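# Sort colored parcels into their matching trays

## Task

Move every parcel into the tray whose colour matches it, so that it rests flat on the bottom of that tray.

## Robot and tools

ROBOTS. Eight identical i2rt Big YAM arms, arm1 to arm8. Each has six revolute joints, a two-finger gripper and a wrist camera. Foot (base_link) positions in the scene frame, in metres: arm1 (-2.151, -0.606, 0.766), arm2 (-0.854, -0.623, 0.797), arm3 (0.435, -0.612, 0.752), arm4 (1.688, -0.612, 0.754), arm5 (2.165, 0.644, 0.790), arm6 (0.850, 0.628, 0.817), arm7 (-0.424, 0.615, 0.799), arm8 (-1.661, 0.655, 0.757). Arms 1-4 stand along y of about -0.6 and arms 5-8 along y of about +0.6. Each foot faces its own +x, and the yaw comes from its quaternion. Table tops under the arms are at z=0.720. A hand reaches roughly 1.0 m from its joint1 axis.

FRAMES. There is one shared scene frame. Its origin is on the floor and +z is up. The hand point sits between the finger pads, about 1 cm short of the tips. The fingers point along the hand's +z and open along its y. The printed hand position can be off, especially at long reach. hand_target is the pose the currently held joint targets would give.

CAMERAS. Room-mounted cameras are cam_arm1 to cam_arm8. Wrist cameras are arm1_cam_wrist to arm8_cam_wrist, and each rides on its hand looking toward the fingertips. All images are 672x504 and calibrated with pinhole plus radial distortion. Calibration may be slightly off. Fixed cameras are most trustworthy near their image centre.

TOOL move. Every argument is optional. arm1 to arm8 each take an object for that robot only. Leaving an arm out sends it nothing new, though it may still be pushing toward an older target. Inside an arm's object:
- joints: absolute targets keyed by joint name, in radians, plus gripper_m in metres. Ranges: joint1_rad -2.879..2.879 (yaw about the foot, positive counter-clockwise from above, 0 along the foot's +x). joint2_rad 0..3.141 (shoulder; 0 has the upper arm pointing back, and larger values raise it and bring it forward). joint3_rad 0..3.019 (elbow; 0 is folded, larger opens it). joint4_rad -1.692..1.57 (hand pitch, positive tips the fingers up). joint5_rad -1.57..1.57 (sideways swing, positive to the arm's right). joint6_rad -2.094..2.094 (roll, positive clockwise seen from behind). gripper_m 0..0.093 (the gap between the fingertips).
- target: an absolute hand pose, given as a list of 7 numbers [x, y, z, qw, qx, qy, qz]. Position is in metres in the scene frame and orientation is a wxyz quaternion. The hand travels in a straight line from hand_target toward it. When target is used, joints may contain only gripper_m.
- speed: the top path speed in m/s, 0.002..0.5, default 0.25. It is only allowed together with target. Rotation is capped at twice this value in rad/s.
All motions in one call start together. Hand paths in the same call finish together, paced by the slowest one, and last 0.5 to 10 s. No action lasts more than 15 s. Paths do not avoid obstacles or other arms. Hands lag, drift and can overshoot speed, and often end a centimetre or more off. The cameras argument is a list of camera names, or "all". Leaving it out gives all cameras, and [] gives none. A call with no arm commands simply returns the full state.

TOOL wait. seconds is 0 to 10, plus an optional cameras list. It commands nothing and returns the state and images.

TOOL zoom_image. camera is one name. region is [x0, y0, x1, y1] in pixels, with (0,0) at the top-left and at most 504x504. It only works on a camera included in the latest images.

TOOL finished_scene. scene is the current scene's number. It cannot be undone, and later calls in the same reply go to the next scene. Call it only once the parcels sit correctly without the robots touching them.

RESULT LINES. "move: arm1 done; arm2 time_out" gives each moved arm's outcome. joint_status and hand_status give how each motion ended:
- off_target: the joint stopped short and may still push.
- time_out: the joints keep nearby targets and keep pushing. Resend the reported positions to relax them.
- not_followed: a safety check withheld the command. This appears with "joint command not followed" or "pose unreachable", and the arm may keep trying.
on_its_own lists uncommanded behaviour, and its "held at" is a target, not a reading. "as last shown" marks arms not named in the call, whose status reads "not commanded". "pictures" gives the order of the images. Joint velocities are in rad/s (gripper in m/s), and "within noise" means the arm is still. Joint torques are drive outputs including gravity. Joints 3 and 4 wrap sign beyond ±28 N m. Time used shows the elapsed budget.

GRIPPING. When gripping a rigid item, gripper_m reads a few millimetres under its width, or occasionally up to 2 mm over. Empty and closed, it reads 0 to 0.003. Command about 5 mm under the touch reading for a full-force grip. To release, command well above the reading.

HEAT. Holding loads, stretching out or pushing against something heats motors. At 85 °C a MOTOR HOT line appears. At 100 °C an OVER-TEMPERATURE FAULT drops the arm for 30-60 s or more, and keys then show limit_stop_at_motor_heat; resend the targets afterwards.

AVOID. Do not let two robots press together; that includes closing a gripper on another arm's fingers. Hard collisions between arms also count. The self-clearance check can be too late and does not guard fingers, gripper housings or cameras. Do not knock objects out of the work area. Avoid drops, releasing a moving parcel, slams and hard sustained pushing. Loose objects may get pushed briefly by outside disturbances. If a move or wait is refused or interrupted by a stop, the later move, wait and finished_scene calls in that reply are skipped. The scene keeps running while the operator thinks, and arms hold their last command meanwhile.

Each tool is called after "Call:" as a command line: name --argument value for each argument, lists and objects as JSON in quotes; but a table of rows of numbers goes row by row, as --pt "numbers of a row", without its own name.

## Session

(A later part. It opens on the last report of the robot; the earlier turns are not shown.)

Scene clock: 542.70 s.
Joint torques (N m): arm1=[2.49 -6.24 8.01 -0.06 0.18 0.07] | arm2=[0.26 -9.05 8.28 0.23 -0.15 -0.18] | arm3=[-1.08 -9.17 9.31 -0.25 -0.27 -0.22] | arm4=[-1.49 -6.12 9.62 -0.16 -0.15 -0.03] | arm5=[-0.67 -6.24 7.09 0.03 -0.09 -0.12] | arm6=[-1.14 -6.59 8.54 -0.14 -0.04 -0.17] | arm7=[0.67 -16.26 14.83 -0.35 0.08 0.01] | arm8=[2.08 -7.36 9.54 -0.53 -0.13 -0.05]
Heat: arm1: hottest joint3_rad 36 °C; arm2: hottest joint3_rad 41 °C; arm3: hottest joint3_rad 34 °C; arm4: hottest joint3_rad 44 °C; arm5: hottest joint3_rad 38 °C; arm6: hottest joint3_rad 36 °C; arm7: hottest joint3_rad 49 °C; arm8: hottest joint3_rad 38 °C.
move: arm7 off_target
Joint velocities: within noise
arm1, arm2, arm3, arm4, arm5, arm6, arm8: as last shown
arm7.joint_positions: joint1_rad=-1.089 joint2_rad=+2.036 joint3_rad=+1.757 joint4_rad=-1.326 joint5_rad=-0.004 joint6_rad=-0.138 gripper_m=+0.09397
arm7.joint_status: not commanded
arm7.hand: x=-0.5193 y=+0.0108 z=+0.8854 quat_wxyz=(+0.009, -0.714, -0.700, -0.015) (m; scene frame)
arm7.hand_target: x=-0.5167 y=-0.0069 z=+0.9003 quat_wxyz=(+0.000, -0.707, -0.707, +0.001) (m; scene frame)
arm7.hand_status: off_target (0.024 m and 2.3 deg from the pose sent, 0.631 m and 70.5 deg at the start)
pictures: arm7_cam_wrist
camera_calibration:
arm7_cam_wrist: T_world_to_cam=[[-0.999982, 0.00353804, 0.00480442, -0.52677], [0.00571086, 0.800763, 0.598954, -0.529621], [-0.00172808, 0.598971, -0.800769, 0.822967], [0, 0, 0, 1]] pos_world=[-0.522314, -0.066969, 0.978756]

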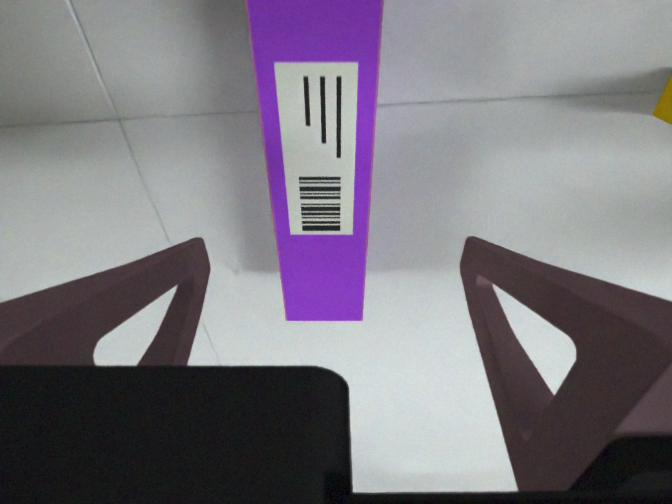

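Call:
move --arm7 '{"target":[-0.503,0.005,0.765,0,0.7071,0.7071,0],"speed":0.14}' --cameras '["arm7_cam_wrist"]'

Call:
move --arm7 '{"joints":{"gripper_m":0.045}}' --cameras '[]'

Call:
move --arm7 '{"target":[-0.508,0.03,0.88,0,0.7071,0.7071,0],"speed":0.3}' --cameras '[]'

Call:
move --arm7 '{"target":[-0.477,0.28,1.0,0,0.7071,0.7071,0],"speed":0.4}' --cameras '["arm7_cam_wrist"]'

Call:
move --arm7 '{"joints":{"joint1_rad":2.166,"joint6_rad":0.0}}' --cameras '[]'

Call:
move --arm7 '{"target":[-0.395,1.31,0.92,0,-0.688,0.725,0],"speed":0.42}' --cameras '["arm7_cam_wrist","cam_arm7"]'

Scene clock: 558.87 s.
Joint torques (N m): arm1=[2.2 -6.18 7.92 -0.12 0.17 0.05] | arm2=[0.21 -9.05 8.28 0.23 -0.15 -0.18] | arm3=[-1.03 -9.17 9.31 -0.24 -0.28 -0.21] | arm4=[-1.49 -6.07 9.62 -0.14 -0.15 -0.03] | arm5=[0.03 -6.59 6.95 -0.17 -0.1 -0.13] | arm6=[-1.26 -6.59 8.53 -0.14 -0.04 -0.17] | arm7=[0.44 -16.09 8.06 0.55 0.08 0.21] | arm8=[2.2 -7.12 9.54 -0.54 -0.16 -0.05]
Heat: arm1: hottest joint3_rad 36 °C; arm2: hottest joint3_rad 40 °C; arm3: hottest joint3_rad 34 °C; arm4: hottest joint3_rad 44 °C; arm5: hottest joint3_rad 38 °C; arm6: hottest joint3_rad 36 °C; arm7: hottest joint3_rad 48 °C; arm8: hottest joint3_rad 38 °C.
move: arm7 off_target
Joint velocities: within noise
arm1, arm2, arm3, arm4, arm5, arm6, arm8: as last shown
arm7.joint_positions: joint1_rad=-1.069 joint2_rad=+2.137 joint3_rad=+1.621 joint4_rad=-1.041 joint5_rad=-0.004 joint6_rad=-0.138 gripper_m=+0.09397
arm7.joint_status: not commanded
arm7.hand: x=-0.5085 y=+0.0028 z=+0.7768 quat_wxyz=(-0.005, -0.707, -0.707, +0.003) (m; scene frame)
arm7.hand_target: x=-0.5030 y=+0.0051 z=+0.7653 quat_wxyz=(+0.000, -0.707, -0.707, +0.000) (m; scene frame)
arm7.hand_status: off_target (0.013 m and 0.7 deg from the pose sent, 0.122 m and 2.4 deg at the start)
pictures: arm7_cam_wrist
camera_calibration:
arm7_cam_wrist: T_world_to_cam=[[-0.999814, -0.015205, 0.0118853, -0.520821], [-0.00592368, 0.827905, 0.560837, -0.43459], [-0.0183675, 0.560662, -0.827841, 0.753475], [0, 0, 0, 1]] pos_world=[-0.509459, -0.0705645, 0.873681]

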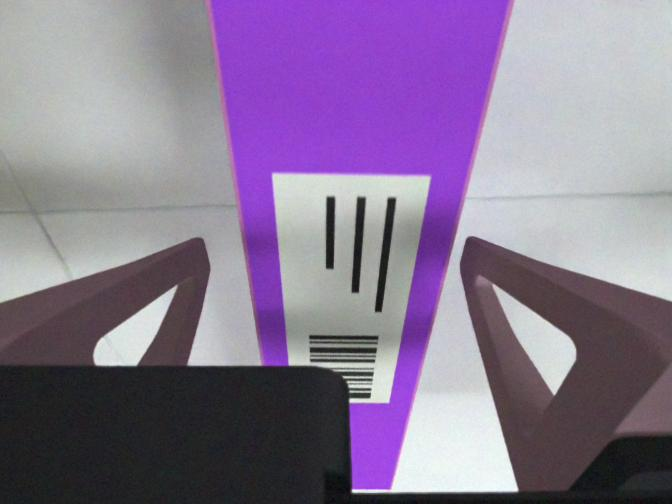

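Scene clock: 559.47 s.
Joint torques (N m): arm1=[2.37 -6.18 7.95 -0.1 0.17 0.06] | arm2=[0.26 -9.05 8.28 0.21 -0.15 -0.18] | arm3=[-1.03 -9.23 9.32 -0.25 -0.27 -0.21] | arm4=[-1.55 -6.12 9.62 -0.14 -0.15 -0.03] | arm5=[-0.32 -6.53 7.08 -0.08 -0.08 -0.11] | arm6=[-1.32 -6.59 8.53 -0.13 -0.04 -0.16] | arm7=[0.44 -16.26 8.08 0.57 0.05 0.21] | arm8=[1.9 -7.06 9.5 -0.54 -0.14 -0.05]
Heat: arm1: hottest joint3_rad 36 °C; arm2: hottest joint3_rad 40 °C; arm3: hottest joint3_rad 34 °C; arm4: hottest joint3_rad 44 °C; arm5: hottest joint3_rad 38 °C; arm6: hottest joint3_rad 36 °C; arm7: hottest joint3_rad 48 °C; arm8: hottest joint3_rad 38 °C.
move: arm7 off_target
Joint velocities: within noise
arm1, arm2, arm3, arm4, arm5: as last shown
arm6.joint_positions: joint1_rad=-1.323 joint2_rad=+1.241 joint3_rad=+1.146 joint4_rad=-1.479 joint5_rad=+0.001 joint6_rad=-0.370 gripper_m=+0.09289
arm6.joint_status: not commanded
arm6.hand: x=+0.7257 y=+0.3088 z=+1.0459 quat_wxyz=(+0.001, -0.707, -0.707, -0.001) (m; scene frame)
arm6.hand_target: x=+0.7240 y=+0.3119 z=+1.0500 quat_wxyz=(+0.000, -0.707, -0.707, +0.000) (m; scene frame)
arm6.hand_status: not commanded
arm7.joint_positions: joint1_rad=-1.069 joint2_rad=+2.137 joint3_rad=+1.621 joint4_rad=-1.041 joint5_rad=-0.004 joint6_rad=-0.138 gripper_m=+0.06043
arm7.joint_status: gripper_m off_target (ended at +0.06046, target +0.04500)
arm7.hand: x=-0.5086 y=+0.0028 z=+0.7768 quat_wxyz=(-0.004, -0.707, -0.707, +0.004) (m; scene frame)
arm7.hand_target: x=-0.5030 y=+0.0051 z=+0.7653 quat_wxyz=(+0.000, -0.707, -0.707, +0.000) (m; scene frame)
arm7.hand_status: not commanded
arm8.joint_positions: joint1_rad=+0.323 joint2_rad=+1.229 joint3_rad=+1.312 joint4_rad=-1.634 joint5_rad=+0.001 joint6_rad=-0.278 gripper_m=+0.09293
arm8.joint_status: not commanded
arm8.hand: x=-1.7581 y=+0.3250 z=+1.0537 quat_wxyz=(-0.004, -0.709, -0.705, +0.009) (m; scene frame)
arm8.hand_target: x=-1.7561 y=+0.3270 z=+1.0500 quat_wxyz=(+0.000, -0.707, -0.707, +0.000) (m; scene frame)
arm8.hand_status: not commanded
pictures: none
No camera images: "cameras" was empty.

Scene clock: 560.70 s.
Joint torques (N m): arm1=[2.26 -6.59 8.03 -0.12 0.17 0.07] | arm2=[0.26 -9.05 8.28 0.23 -0.15 -0.18] | arm3=[-0.97 -9.17 9.28 -0.21 -0.27 -0.21] | arm4=[-1.49 -6.12 9.63 -0.14 -0.15 -0.03] | arm5=[-0.44 -6.48 7.1 -0.03 -0.11 -0.14] | arm6=[-1.26 -6.59 8.53 -0.14 -0.04 -0.17] | arm7=[-0.79 -15.33 10.65 -0.28 0.03 0.07] | arm8=[2.49 -7.41 9.5 -0.54 -0.14 -0.06]
Heat: arm1: hottest joint3_rad 36 °C; arm2: hottest joint3_rad 39 °C; arm3: hottest joint3_rad 34 °C; arm4: hottest joint3_rad 44 °C; arm5: hottest joint3_rad 38 °C; arm6: hottest joint3_rad 36 °C; arm7: hottest joint3_rad 48 °C; arm8: hottest joint3_rad 38 °C.
move: arm7 done
Joint velocities: within noise
arm1, arm2, arm3, arm4, arm6, arm8: as last shown
arm5.joint_positions: joint1_rad=+1.575 joint2_rad=+1.228 joint3_rad=+1.217 joint4_rad=-1.548 joint5_rad=+0.000 joint6_rad=-0.245 gripper_m=+0.09288
arm5.joint_status: not commanded
arm5.hand: x=+2.0760 y=+0.3104 z=+1.0481 quat_wxyz=(+0.002, +0.711, +0.703, -0.002) (m; scene frame)
arm5.hand_target: x=+2.0779 y=+0.3120 z=+1.0500 quat_wxyz=(+0.000, +0.707, +0.707, +0.000) (m; scene frame)
arm5.hand_status: not commanded
arm7.joint_positions: joint1_rad=-1.069 joint2_rad=+1.955 joint3_rad=+1.615 joint4_rad=-1.221 joint5_rad=-0.004 joint6_rad=-0.138 gripper_m=+0.06043
arm7.joint_status: not commanded
arm7.hand: x=-0.5046 y=+0.0310 z=+0.8802 quat_wxyz=(-0.003, -0.707, -0.707, +0.002) (m; scene frame)
arm7.hand_target: x=-0.5079 y=+0.0301 z=+0.8799 quat_wxyz=(+0.000, -0.707, -0.707, +0.000) (m; scene frame)
arm7.hand_status: done (0.004 m and 0.4 deg from the pose sent, 0.107 m and 0.6 deg at the start)
pictures: none
No camera images: "cameras" was empty.

Scene clock: 562.33 s.
Joint torques (N m): arm1=[2.55 -6.12 7.94 -0.09 0.17 0.08] | arm2=[0.26 -9 8.28 0.21 -0.15 -0.18] | arm3=[-1.08 -9.11 9.31 -0.25 -0.27 -0.22] | arm4=[-1.49 -6.12 9.63 -0.14 -0.15 -0.03] | arm5=[0.21 -6.24 6.9 -0.1 -0.08 -0.09] | arm6=[-1.32 -6.59 8.54 -0.14 -0.04 -0.17] | arm7=[-1.14 -7.94 9.11 -0.28 0.03 0.02] | arm8=[2.2 -7.3 9.5 -0.58 -0.16 -0.05]
Heat: arm1: hottest joint3_rad 36 °C; arm2: hottest joint3_rad 39 °C; arm3: hottest joint3_rad 34 °C; arm4: hottest joint3_rad 44 °C; arm5: hottest joint3_rad 38 °C; arm6: hottest joint3_rad 36 °C; arm7: hottest joint3_rad 48 °C; arm8: hottest joint3_rad 38 °C.
move: arm7 done
Joint velocities: within noise
arm1, arm2, arm4, arm5, arm6, arm8: as last shown
arm3.joint_positions: joint1_rad=+0.212 joint2_rad=+1.220 joint3_rad=+1.319 joint4_rad=-1.649 joint5_rad=-0.004 joint6_rad=-0.387 gripper_m=+0.09297
arm3.joint_status: not commanded
arm3.hand: x=+0.1195 y=-0.4815 z=+1.0519 quat_wxyz=(-0.005, +1.000, -0.006, -0.008) (m; scene frame)
arm3.hand_target: x=+0.1210 y=-0.4811 z=+1.0500 quat_wxyz=(+0.000, +1.000, +0.000, +0.000) (m; scene frame)
arm3.hand_status: not commanded
arm7.joint_positions: joint1_rad=-1.078 joint2_rad=+1.239 joint3_rad=+1.081 joint4_rad=-1.393 joint5_rad=-0.004 joint6_rad=-0.148 gripper_m=+0.06043
arm7.joint_status: not commanded
arm7.hand: x=-0.4741 y=+0.2730 z=+1.0034 quat_wxyz=(-0.007, -0.707, -0.707, +0.007) (m; scene frame)
arm7.hand_target: x=-0.4769 y=+0.2799 z=+1.0000 quat_wxyz=(+0.000, -0.707, -0.707, +0.000) (m; scene frame)
arm7.hand_status: done (0.008 m and 1.1 deg from the pose sent, 0.278 m and 0.5 deg at the start)
pictures: arm7_cam_wrist
camera_calibration:
arm7_cam_wrist: T_world_to_cam=[[-0.999782, -0.0154548, 0.0140681, -0.487047], [-0.00505033, 0.831866, 0.554953, -0.779999], [-0.0202795, 0.554761, -0.831763, 0.794766], [0, 0, 0, 1]] pos_world=[-0.474763, 0.200422, 1.10077]

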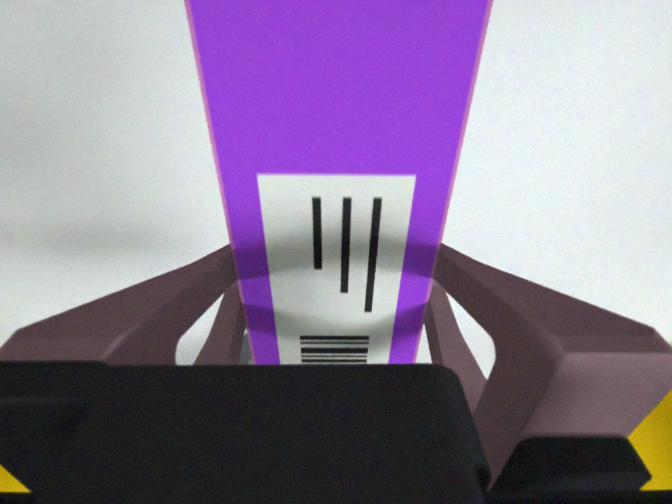

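Scene clock: 564.87 s.
Joint torques (N m): arm1=[2.32 -6.18 8.02 -0.13 0.2 0.09] | arm2=[0.26 -9.05 8.28 0.23 -0.15 -0.18] | arm3=[-1.03 -9.05 9.32 -0.23 -0.28 -0.22] | arm4=[-1.49 -6.12 9.62 -0.16 -0.15 -0.03] | arm5=[-0.38 -6.65 7.05 -0.06 -0.09 -0.12] | arm6=[-1.32 -6.59 8.54 -0.13 -0.04 -0.17] | arm7=[0.38 -8.12 9.06 -0.2 -0.02 0.2] | arm8=[2.08 -7.18 9.58 -0.47 -0.13 -0.05]
Heat: arm1: hottest joint3_rad 36 °C; arm2: hottest joint3_rad 39 °C; arm3: hottest joint3_rad 34 °C; arm4: hottest joint3_rad 44 °C; arm5: hottest joint3_rad 38 °C; arm6: hottest joint3_rad 36 °C; arm7: hottest joint3_rad 48 °C; arm8: hottest joint3_rad 38 °C.
move: arm7 done
Joint velocities: within noise
arm1, arm2, arm3, arm4, arm5, arm6, arm8: as last shown
arm7.joint_positions: joint1_rad=+2.158 joint2_rad=+1.242 joint3_rad=+1.081 joint4_rad=-1.393 joint5_rad=-0.002 joint6_rad=-0.009 gripper_m=+0.06049
arm7.joint_status: all done
arm7.hand: x=-0.4055 y=+0.9590 z=+1.0041 quat_wxyz=(-0.007, +0.692, -0.722, -0.008) (m; scene frame)
arm7.hand_target: x=-0.4082 y=+0.9526 z=+1.0018 quat_wxyz=(-0.001, +0.691, -0.723, -0.002) (m; scene frame)
arm7.hand_status: not commanded
pictures: none
No camera images: "cameras" was empty.

Scene clock: 567.37 s.
Joint torques (N m): arm1=[2.43 -6.24 7.99 -0.17 0.19 0.07] | arm2=[0.26 -9.05 8.28 0.23 -0.15 -0.18] | arm3=[-1.03 -9.17 9.29 -0.21 -0.27 -0.22] | arm4=[-1.49 -6.12 9.62 -0.14 -0.15 -0.03] | arm5=[0.15 -6.71 7.15 -0.14 -0.11 -0.11] | arm6=[-1.32 -6.53 8.53 -0.14 -0.04 -0.16] | arm7=[0.38 -17.96 15.71 -0.31 0.02 0.21] | arm8=[2.32 -7.3 9.48 -0.5 -0.13 -0.05]
Heat: arm1: hottest joint3_rad 36 °C; arm2: hottest joint3_rad 39 °C; arm3: hottest joint3_rad 34 °C; arm4: hottest joint3_rad 44 °C; arm5: hottest joint3_rad 38 °C; arm6: hottest joint3_rad 36 °C; arm7: hottest joint3_rad 49 °C; arm8: hottest joint3_rad 38 °C.
move: arm7 off_target
Joint velocities: within noise
arm1, arm2, arm3, arm4, arm5, arm6, arm8: as last shown
arm7.joint_positions: joint1_rad=+2.161 joint2_rad=+2.236 joint3_rad=+2.146 joint4_rad=-1.518 joint5_rad=-0.002 joint6_rad=+0.002 gripper_m=+0.06049
arm7.joint_status: not commanded
arm7.hand: x=-0.3902 y=+1.2939 z=+0.9077 quat_wxyz=(+0.013, +0.689, -0.725, +0.011) (m; scene frame)
arm7.hand_target: x=-0.3952 y=+1.3089 z=+0.9201 quat_wxyz=(+0.000, +0.688, -0.725, -0.001) (m; scene frame)
arm7.hand_status: off_target (0.021 m and 2.0 deg from the pose sent, 0.361 m and 1.3 deg at the start; pose on its path clipped on 19 of 75 steps)
pictures: arm7_cam_wrist, cam_arm7
camera_calibration:
arm7_cam_wrist: T_world_to_cam=[[0.999328, -0.0351078, 0.0105245, 0.422585], [-0.034422, -0.800393, 0.598486, 0.485321], [-0.0125878, -0.598446, -0.801064, 1.6178], [0, 0, 0, 1]] pos_world=[-0.385231, 1.37145, 1.00106]

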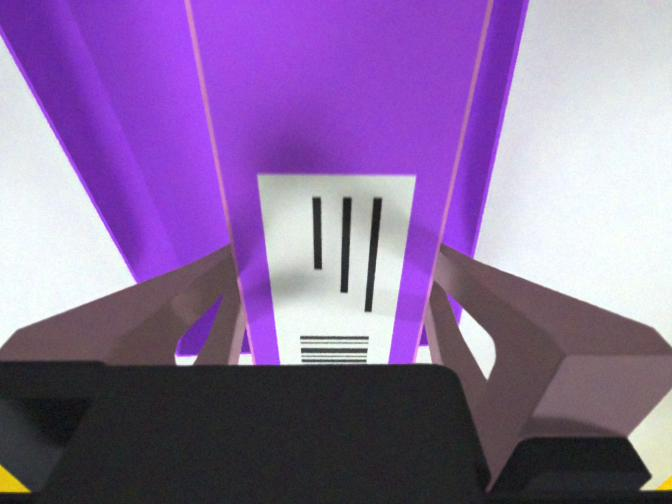

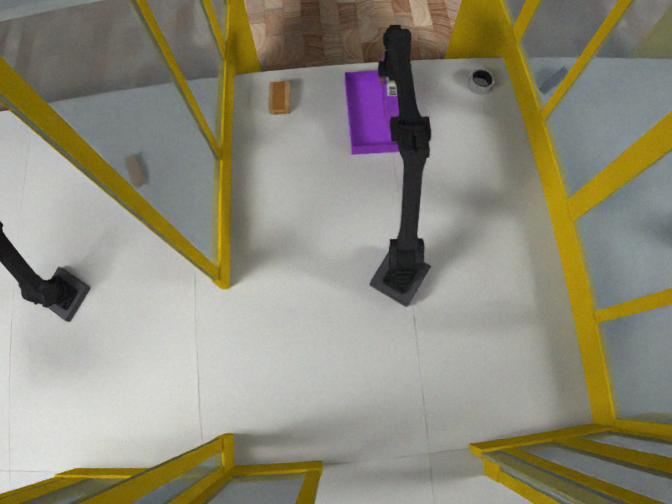

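Call:
zoom_image --camera "cam_arm7" --region '[320, 20, 460, 170]'

Call:
move --arm7 '{"target":[-0.430,1.31,0.91,0,-0.700,0.714,0],"speed":0.3}' --cameras '["arm7_cam_wrist","cam_arm7"]'

Call:
zoom_image --camera "cam_arm7" --region '[320, 20, 460, 170]'

Scaled by 3.360.

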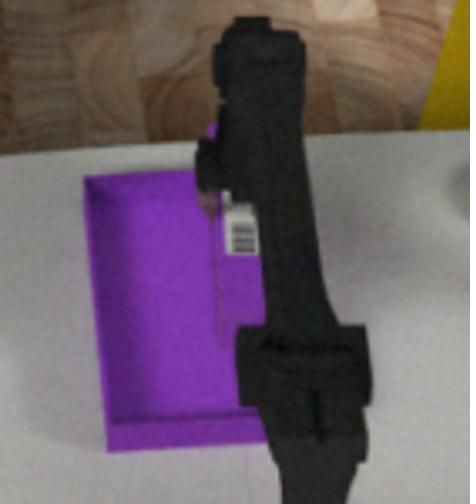

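Scene clock: 615.50 s.
Joint torques (N m): arm1=[1.67 -6.36 7.91 -0.18 0.17 0.09] | arm2=[0.21 -9.05 8.28 0.23 -0.15 -0.18] | arm3=[-1.03 -9.23 9.31 -0.25 -0.27 -0.22] | arm4=[-1.49 -6.12 9.62 -0.16 -0.15 -0.03] | arm5=[-0.56 -6.18 7.02 -0.05 -0.06 -0.11] | arm6=[-1.26 -6.53 8.53 -0.16 -0.04 -0.17] | arm7=[-0.79 -18.14 13.86 0.46 0.03 0.2] | arm8=[2.08 -7.41 9.51 -0.55 -0.16 -0.06]
Heat: arm1: hottest joint3_rad 36 °C; arm2: hottest joint3_rad 38 °C; arm3: hottest joint3_rad 34 °C; arm4: hottest joint3_rad 44 °C; arm5: hottest joint3_rad 38 °C; arm6: hottest joint3_rad 36 °C; arm7: hottest joint3_rad 54 °C; arm8: hottest joint3_rad 38 °C.
move: arm7 off_target
Joint velocities: within noise
arm1.joint_positions: joint1_rad=-1.551 joint2_rad=+1.219 joint3_rad=+1.285 joint4_rad=-1.611 joint5_rad=+0.004 joint6_rad=+0.003 gripper_m=+0.09289
arm1.joint_status: not commanded
arm1.hand: x=-2.2882 y=-0.9177 z=+1.0577 quat_wxyz=(-0.011, -0.835, -0.550, +0.014) (m; scene frame)
arm1.hand_target: x=-2.2831 y=-0.9159 z=+1.0502 quat_wxyz=(+0.000, -0.834, -0.552, +0.000) (m; scene frame)
arm1.hand_status: not commanded
arm2.joint_positions: joint1_rad=-1.405 joint2_rad=+1.231 joint3_rad=+1.209 joint4_rad=-1.529 joint5_rad=+0.003 joint6_rad=-0.482 gripper_m=+0.09292
arm2.joint_status: not commanded
arm2.hand: x=-0.6887 y=-0.3188 z=+1.0537 quat_wxyz=(-0.010, +0.703, -0.711, -0.002) (m; scene frame)
arm2.hand_target: x=-0.6900 y=-0.3201 z=+1.0500 quat_wxyz=(+0.000, +0.707, -0.707, +0.000) (m; scene frame)
arm2.hand_status: not commanded
arm3, arm5, arm6, arm8: as last shown
arm4.joint_positions: joint1_rad=-1.882 joint2_rad=+1.215 joint3_rad=+1.314 joint4_rad=-1.646 joint5_rad=-0.013 joint6_rad=-0.030 gripper_m=+0.09291
arm4.joint_status: not commanded
arm4.hand: x=+1.8957 y=-0.8797 z=+1.0551 quat_wxyz=(-0.010, -0.435, -0.900, +0.007) (m; scene frame)
arm4.hand_target: x=+1.8900 y=-0.8799 z=+1.0502 quat_wxyz=(+0.000, -0.438, -0.899, +0.000) (m; scene frame)
arm4.hand_status: not commanded
arm7.joint_positions: joint1_rad=+2.224 joint2_rad=+2.236 joint3_rad=+2.146 joint4_rad=-1.517 joint5_rad=-0.002 joint6_rad=+0.020 gripper_m=+0.06049
arm7.joint_status: not commanded
arm7.hand: x=-0.4328 y=+1.2951 z=+0.9077 quat_wxyz=(+0.012, +0.705, -0.709, +0.011) (m; scene frame)
arm7.hand_target: x=-0.4299 y=+1.3093 z=+0.9103 quat_wxyz=(+0.000, +0.700, -0.714, +0.000) (m; scene frame)
arm7.hand_status: off_target (0.015 m and 2.0 deg from the pose sent, 0.043 m and 2.7 deg at the start)
pictures: arm7_cam_wrist, cam_arm7
camera_calibration:
arm7_cam_wrist: T_world_to_cam=[[0.999888, 0.00985776, 0.0112798, 0.406477], [0.00117509, -0.802268, 0.596962, 0.504054], [0.0149341, -0.596882, -0.80219, 1.62897], [0, 0, 0, 1]] pos_world=[-0.431351, 1.37268, 1.00126]

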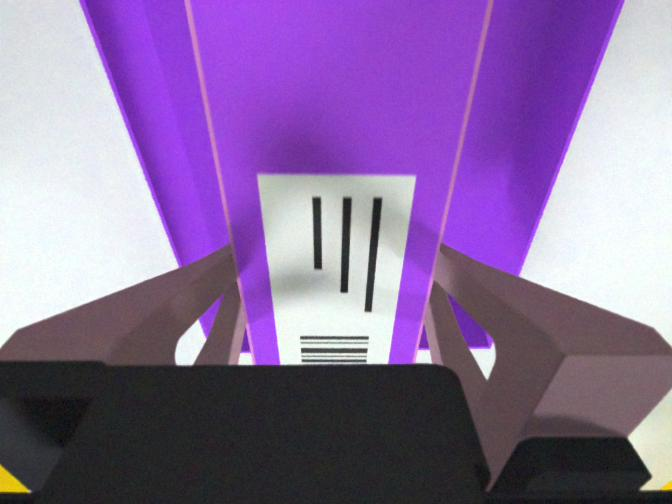

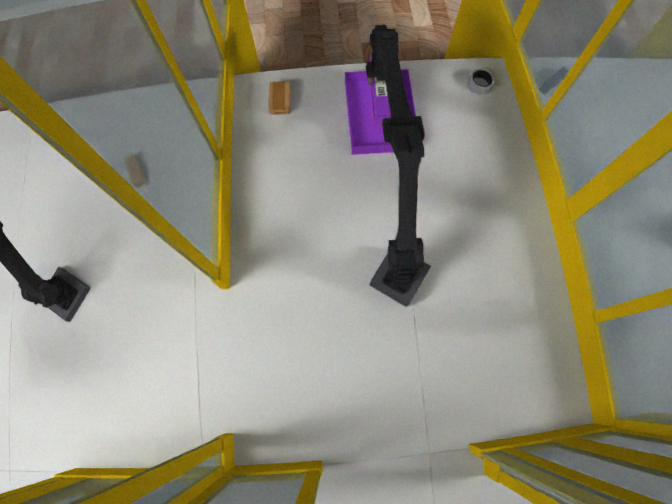

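Scaled by 3.360.

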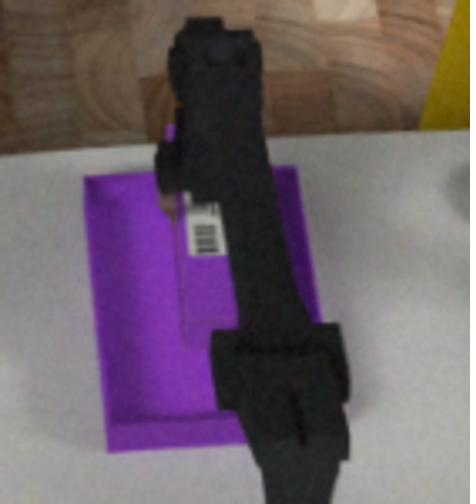

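Call:
move --arm7 '{"target":[-0.416,1.292,0.765,0,-0.699,0.715,0],"speed":0.12}' --cameras '["arm7_cam_wrist","cam_arm7"]'

Call:
zoom_image --camera "cam_arm7" --region '[320, 20, 460, 170]'

Scene clock: 627.73 s.
Joint torques (N m): arm1=[2.2 -5.95 8.08 -0.18 0.17 0.07] | arm2=[0.21 -9.05 8.28 0.21 -0.15 -0.18] | arm3=[-1.03 -9.17 9.26 -0.24 -0.26 -0.2] | arm4=[-1.55 -6.12 9.62 -0.16 -0.15 -0.03] | arm5=[-0.32 -6.48 6.89 -0.16 -0.14 -0.16] | arm6=[-1.2 -6.53 8.54 -0.13 -0.04 -0.17] | arm7=[-1.08 -17.9 8.54 0.58 0.04 0.05] | arm8=[1.85 -7.36 9.44 -0.54 -0.15 -0.08]
Heat: arm1: hottest joint3_rad 36 °C; arm2: hottest joint3_rad 38 °C; arm3: hottest joint3_rad 34 °C; arm4: hottest joint3_rad 44 °C; arm5: hottest joint3_rad 38 °C; arm6: hottest joint3_rad 36 °C; arm7: hottest joint3_rad 54 °C; arm8: hottest joint3_rad 38 °C.
move: arm7 off_target
Joint velocities: arm1=[within noise] | arm2=[within noise] | arm3=[within noise] | arm4=[within noise] | arm5=[within noise] | arm6=[within noise] | arm7=[-0.024 -0.015 0.027 0.002 0.154 -0.007 0] | arm8=[within noise]
arm1, arm2, arm3, arm4, arm5, arm6, arm8: as last shown
arm7.joint_positions: joint1_rad=+2.210 joint2_rad=+2.293 joint3_rad=+1.909 joint4_rad=-1.172 joint5_rad=-0.002 joint6_rad=+0.020 gripper_m=+0.06049
arm7.joint_status: not commanded
arm7.hand: x=-0.4229 y=+1.2955 z=+0.7816 quat_wxyz=(-0.005, +0.700, -0.714, -0.007) (m; scene frame)
arm7.hand_target: x=-0.4162 y=+1.2917 z=+0.7652 quat_wxyz=(+0.000, +0.699, -0.715, +0.000) (m; scene frame)
arm7.hand_status: off_target (0.018 m and 1.0 deg from the pose sent, 0.144 m and 2.1 deg at the start)
pictures: arm7_cam_wrist, cam_arm7
camera_calibration:
arm7_cam_wrist: T_world_to_cam=[[0.999921, -0.00524916, 0.0114632, 0.41755], [-0.0107434, -0.83058, 0.556796, 0.642578], [0.00659836, -0.556875, -0.83057, 1.49469], [0, 0, 0, 1]] pos_world=[-0.420476, 1.36826, 0.878873]

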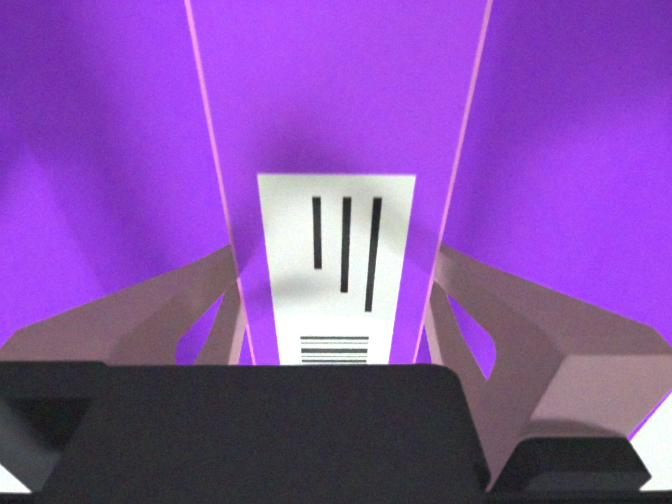

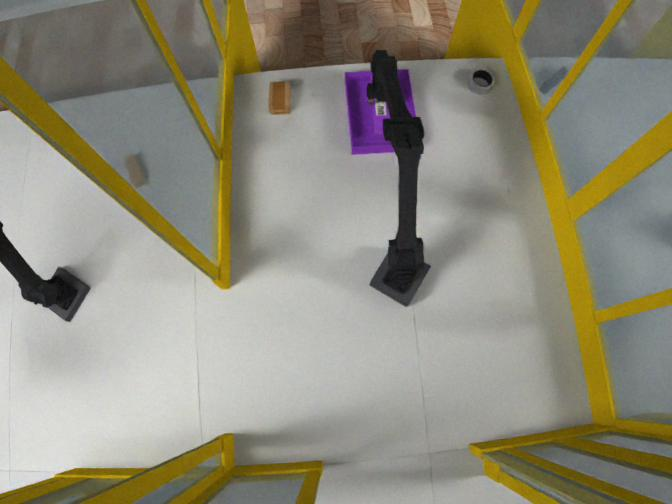

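Scaled by 3.360.

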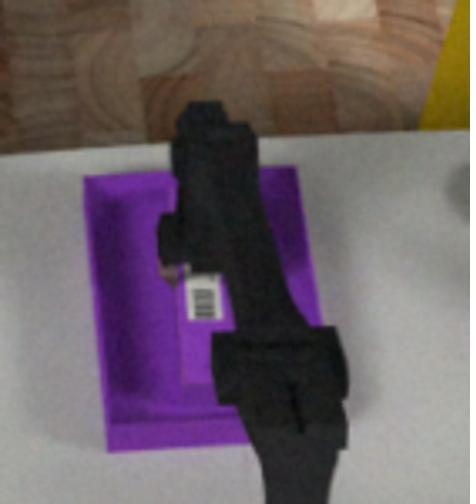

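Call:
move --arm7 '{"target":[-0.418,1.291,0.756,0,-0.7,0.714,0],"speed":0.1}' --cameras '[]'

Call:
move --arm7 '{"joints":{"gripper_m":0.093}}' --cameras '[]'

Call:
move --arm7 '{"target":[-0.42,1.295,0.92,0,-0.7,0.714,0],"speed":0.25}' --cameras '[]'

Call:
move --arm7 '{"target":[-0.41,0.96,1.05,0,-0.7,0.714,0],"speed":0.42}' --cameras '["cam_arm7"]'

Call:
zoom_image --camera "cam_arm7" --region '[320, 20, 460, 170]'

Scene clock: 638.33 s.
Joint torques (N m): arm1=[2.43 -5.83 7.95 -0.13 0.17 0.06] | arm2=[0.26 -9.05 8.28 0.23 -0.15 -0.18] | arm3=[-1.03 -9 9.32 -0.24 -0.27 -0.22] | arm4=[-1.49 -6.12 9.62 -0.14 -0.15 -0.03] | arm5=[-0.44 -6.48 6.91 -0.12 -0.08 -0.13] | arm6=[-1.26 -6.53 8.55 -0.14 -0.04 -0.17] | arm7=[-0.97 -17.38 7.76 1.02 0.04 0.04] | arm8=[2.2 -7.3 9.55 -0.49 -0.15 -0.05]
Heat: arm1: hottest joint3_rad 36 °C; arm2: hottest joint3_rad 38 °C; arm3: hottest joint3_rad 34 °C; arm4: hottest joint3_rad 44 °C; arm5: hottest joint3_rad 38 °C; arm6: hottest joint3_rad 36 °C; arm7: hottest joint3_rad 53 °C; arm8: hottest joint3_rad 38 °C.
move: arm7 off_target
Joint velocities: within noise
arm1, arm2, arm3, arm4, arm5, arm6, arm8: as last shown
arm7.joint_positions: joint1_rad=+2.210 joint2_rad=+2.293 joint3_rad=+1.905 joint4_rad=-1.166 joint5_rad=-0.002 joint6_rad=+0.020 gripper_m=+0.06049
arm7.joint_status: not commanded
arm7.hand: x=-0.4229 y=+1.2959 z=+0.7806 quat_wxyz=(-0.006, +0.700, -0.714, -0.008) (m; scene frame)
arm7.hand_target: x=-0.4182 y=+1.2902 z=+0.7564 quat_wxyz=(+0.000, +0.700, -0.714, +0.000) (m; scene frame)
arm7.hand_status: off_target (0.026 m and 1.2 deg from the pose sent, 0.026 m and 1.0 deg at the start)
pictures: none
No camera images: "cameras" was empty.

Scene clock: 639.00 s.
Joint torques (N m): arm1=[2.37 -6.24 8.1 -0.09 0.2 0.07] | arm2=[0.21 -9.05 8.28 0.23 -0.15 -0.18] | arm3=[-1.03 -9.17 9.32 -0.24 -0.27 -0.22] | arm4=[-1.49 -6.12 9.62 -0.14 -0.15 -0.03] | arm5=[0.26 -6.42 7.06 -0.09 -0.07 -0.12] | arm6=[-1.2 -6.53 8.54 -0.16 -0.04 -0.17] | arm7=[-0.97 -17.85 8.25 0.57 0.01 0.05] | arm8=[2.26 -7.12 9.52 -0.49 -0.15 -0.07]
Heat: arm1: hottest joint3_rad 36 °C; arm2: hottest joint3_rad 38 °C; arm3: hottest joint3_rad 34 °C; arm4: hottest joint3_rad 44 °C; arm5: hottest joint3_rad 38 °C; arm6: hottest joint3_rad 36 °C; arm7: hottest joint3_rad 53 °C; arm8: hottest joint3_rad 38 °C.
move: arm7 done
Joint velocities: within noise
arm1, arm2, arm3, arm4, arm5: as last shown
arm6.joint_positions: joint1_rad=-1.323 joint2_rad=+1.241 joint3_rad=+1.146 joint4_rad=-1.479 joint5_rad=+0.001 joint6_rad=-0.370 gripper_m=+0.09289
arm6.joint_status: not commanded
arm6.hand: x=+0.7257 y=+0.3088 z=+1.0459 quat_wxyz=(+0.001, -0.707, -0.707, -0.001) (m; scene frame)
arm6.hand_target: x=+0.7240 y=+0.3119 z=+1.0500 quat_wxyz=(+0.000, -0.707, -0.707, +0.000) (m; scene frame)
arm6.hand_status: not commanded
arm7.joint_positions: joint1_rad=+2.210 joint2_rad=+2.299 joint3_rad=+1.899 joint4_rad=-1.153 joint5_rad=-0.002 joint6_rad=+0.020 gripper_m=+0.09287
arm7.joint_status: all done
arm7.hand: x=-0.4229 y=+1.2957 z=+0.7747 quat_wxyz=(-0.007, +0.700, -0.714, -0.008) (m; scene frame)
arm7.hand_target: x=-0.4182 y=+1.2904 z=+0.7567 quat_wxyz=(+0.000, +0.700, -0.714, +0.000) (m; scene frame)
arm7.hand_status: not commanded
arm8.joint_positions: joint1_rad=+0.323 joint2_rad=+1.229 joint3_rad=+1.312 joint4_rad=-1.634 joint5_rad=+0.001 joint6_rad=-0.278 gripper_m=+0.09293
arm8.joint_status: not commanded
arm8.hand: x=-1.7581 y=+0.3250 z=+1.0537 quat_wxyz=(-0.004, -0.709, -0.705, +0.009) (m; scene frame)
arm8.hand_target: x=-1.7561 y=+0.3270 z=+1.0500 quat_wxyz=(+0.000, -0.707, -0.707, +0.000) (m; scene frame)
arm8.hand_status: not commanded
pictures: none
No camera images: "cameras" was empty.

Scene clock: 640.57 s.
Joint torques (N m): arm1=[2.14 -6.01 7.97 -0.1 0.16 0.1] | arm2=[0.26 -9.05 8.27 0.21 -0.15 -0.18] | arm3=[-1.03 -9.11 9.32 -0.2 -0.26 -0.21] | arm4=[-1.49 -6.12 9.62 -0.14 -0.15 -0.03] | arm5=[0.09 -6.3 7.16 -0.16 -0.06 -0.16] | arm6=[-1.2 -6.59 8.53 -0.14 -0.04 -0.17] | arm7=[-0.44 -17.49 15.06 -0.29 0.04 0.07] | arm8=[2.49 -7.12 9.44 -0.46 -0.13 -0.06]
Heat: arm1: hottest joint3_rad 36 °C; arm2: hottest joint3_rad 38 °C; arm3: hottest joint3_rad 34 °C; arm4: hottest joint3_rad 44 °C; arm5: hottest joint3_rad 38 °C; arm6: hottest joint3_rad 36 °C; arm7: hottest joint3_rad 53 °C; arm8: hottest joint3_rad 38 °C.
move: arm7 off_target
Joint velocities: within noise
arm1, arm2, arm3, arm4, arm6, arm8: as last shown
arm5.joint_positions: joint1_rad=+1.575 joint2_rad=+1.228 joint3_rad=+1.217 joint4_rad=-1.548 joint5_rad=+0.000 joint6_rad=-0.245 gripper_m=+0.09288
arm5.joint_status: not commanded
arm5.hand: x=+2.0760 y=+0.3104 z=+1.0481 quat_wxyz=(+0.002, +0.711, +0.703, -0.002) (m; scene frame)
arm5.hand_target: x=+2.0779 y=+0.3120 z=+1.0500 quat_wxyz=(+0.000, +0.707, +0.707, +0.000) (m; scene frame)
arm5.hand_status: not commanded
arm7.joint_positions: joint1_rad=+2.210 joint2_rad=+2.180 joint3_rad=+2.058 joint4_rad=-1.478 joint5_rad=-0.002 joint6_rad=+0.020 gripper_m=+0.09293
arm7.joint_status: not commanded
arm7.hand: x=-0.4228 y=+1.2807 z=+0.9106 quat_wxyz=(+0.010, +0.700, -0.714, +0.009) (m; scene frame)
arm7.hand_target: x=-0.4200 y=+1.2942 z=+0.9202 quat_wxyz=(-0.001, +0.700, -0.714, +0.000) (m; scene frame)
arm7.hand_status: off_target (0.017 m and 1.5 deg from the pose sent, 0.146 m and 1.2 deg at the start)
pictures: none
No camera images: "cameras" was empty.

Scene clock: 642.37 s.
Joint torques (N m): arm1=[2.26 -6.01 8.06 -0.21 0.18 0.06] | arm2=[0.26 -9.05 8.28 0.21 -0.15 -0.18] | arm3=[-1.03 -9.05 9.29 -0.23 -0.27 -0.21] | arm4=[-1.49 -6.12 9.62 -0.16 -0.15 -0.03] | arm5=[-0.56 -6.77 7.05 -0.08 -0.09 -0.13] | arm6=[-1.32 -6.53 8.54 -0.13 -0.04 -0.17] | arm7=[-1.08 -7.65 9.07 -0.2 0.02 0.03] | arm8=[2.2 -7.47 9.55 -0.54 -0.14 -0.05]
Heat: arm1: hottest joint3_rad 36 °C; arm2: hottest joint3_rad 38 °C; arm3: hottest joint3_rad 34 °C; arm4: hottest joint3_rad 44 °C; arm5: hottest joint3_rad 38 °C; arm6: hottest joint3_rad 36 °C; arm7: hottest joint3_rad 53 °C; arm8: hottest joint3_rad 38 °C.
move: arm7 done
Joint velocities: within noise
arm1, arm2, arm4, arm5, arm6, arm8: as last shown
arm3.joint_positions: joint1_rad=+0.212 joint2_rad=+1.220 joint3_rad=+1.319 joint4_rad=-1.649 joint5_rad=-0.004 joint6_rad=-0.387 gripper_m=+0.09297
arm3.joint_status: not commanded
arm3.hand: x=+0.1195 y=-0.4815 z=+1.0519 quat_wxyz=(-0.005, +1.000, -0.006, -0.008) (m; scene frame)
arm3.hand_target: x=+0.1210 y=-0.4811 z=+1.0500 quat_wxyz=(+0.000, +1.000, +0.000, +0.000) (m; scene frame)
arm3.hand_status: not commanded
arm7.joint_positions: joint1_rad=+2.182 joint2_rad=+1.244 joint3_rad=+1.219 joint4_rad=-1.523 joint5_rad=-0.002 joint6_rad=-0.008 gripper_m=+0.09293
arm7.joint_status: not commanded
arm7.hand: x=-0.4135 y=+0.9658 z=+1.0558 quat_wxyz=(-0.008, +0.700, -0.714, -0.010) (m; scene frame)
arm7.hand_target: x=-0.4101 y=+0.9601 z=+1.0501 quat_wxyz=(+0.000, +0.700, -0.714, +0.000) (m; scene frame)
arm7.hand_status: done (0.009 m and 1.5 deg from the pose sent, 0.350 m and 1.6 deg at the start)
pictures: cam_arm7

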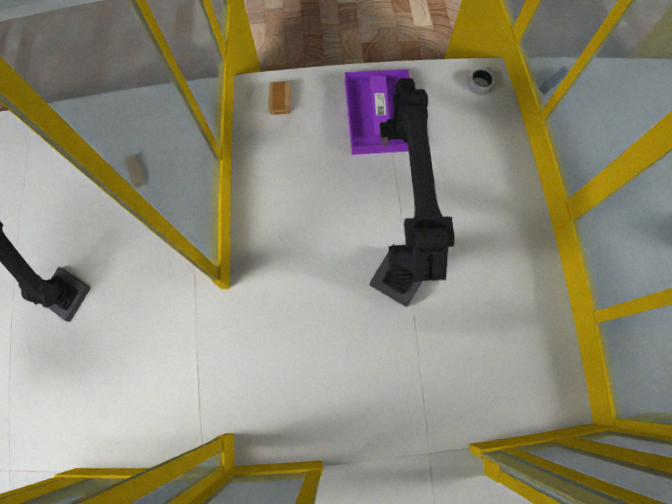

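Scaled by 3.360.

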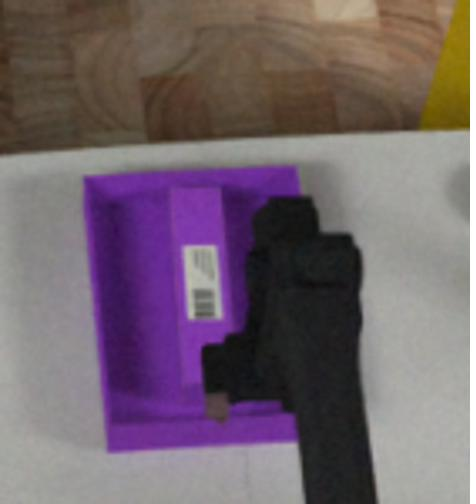

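Flat and centred.

Call:
finished_scene --scene 2

The scene is finished: the task was done.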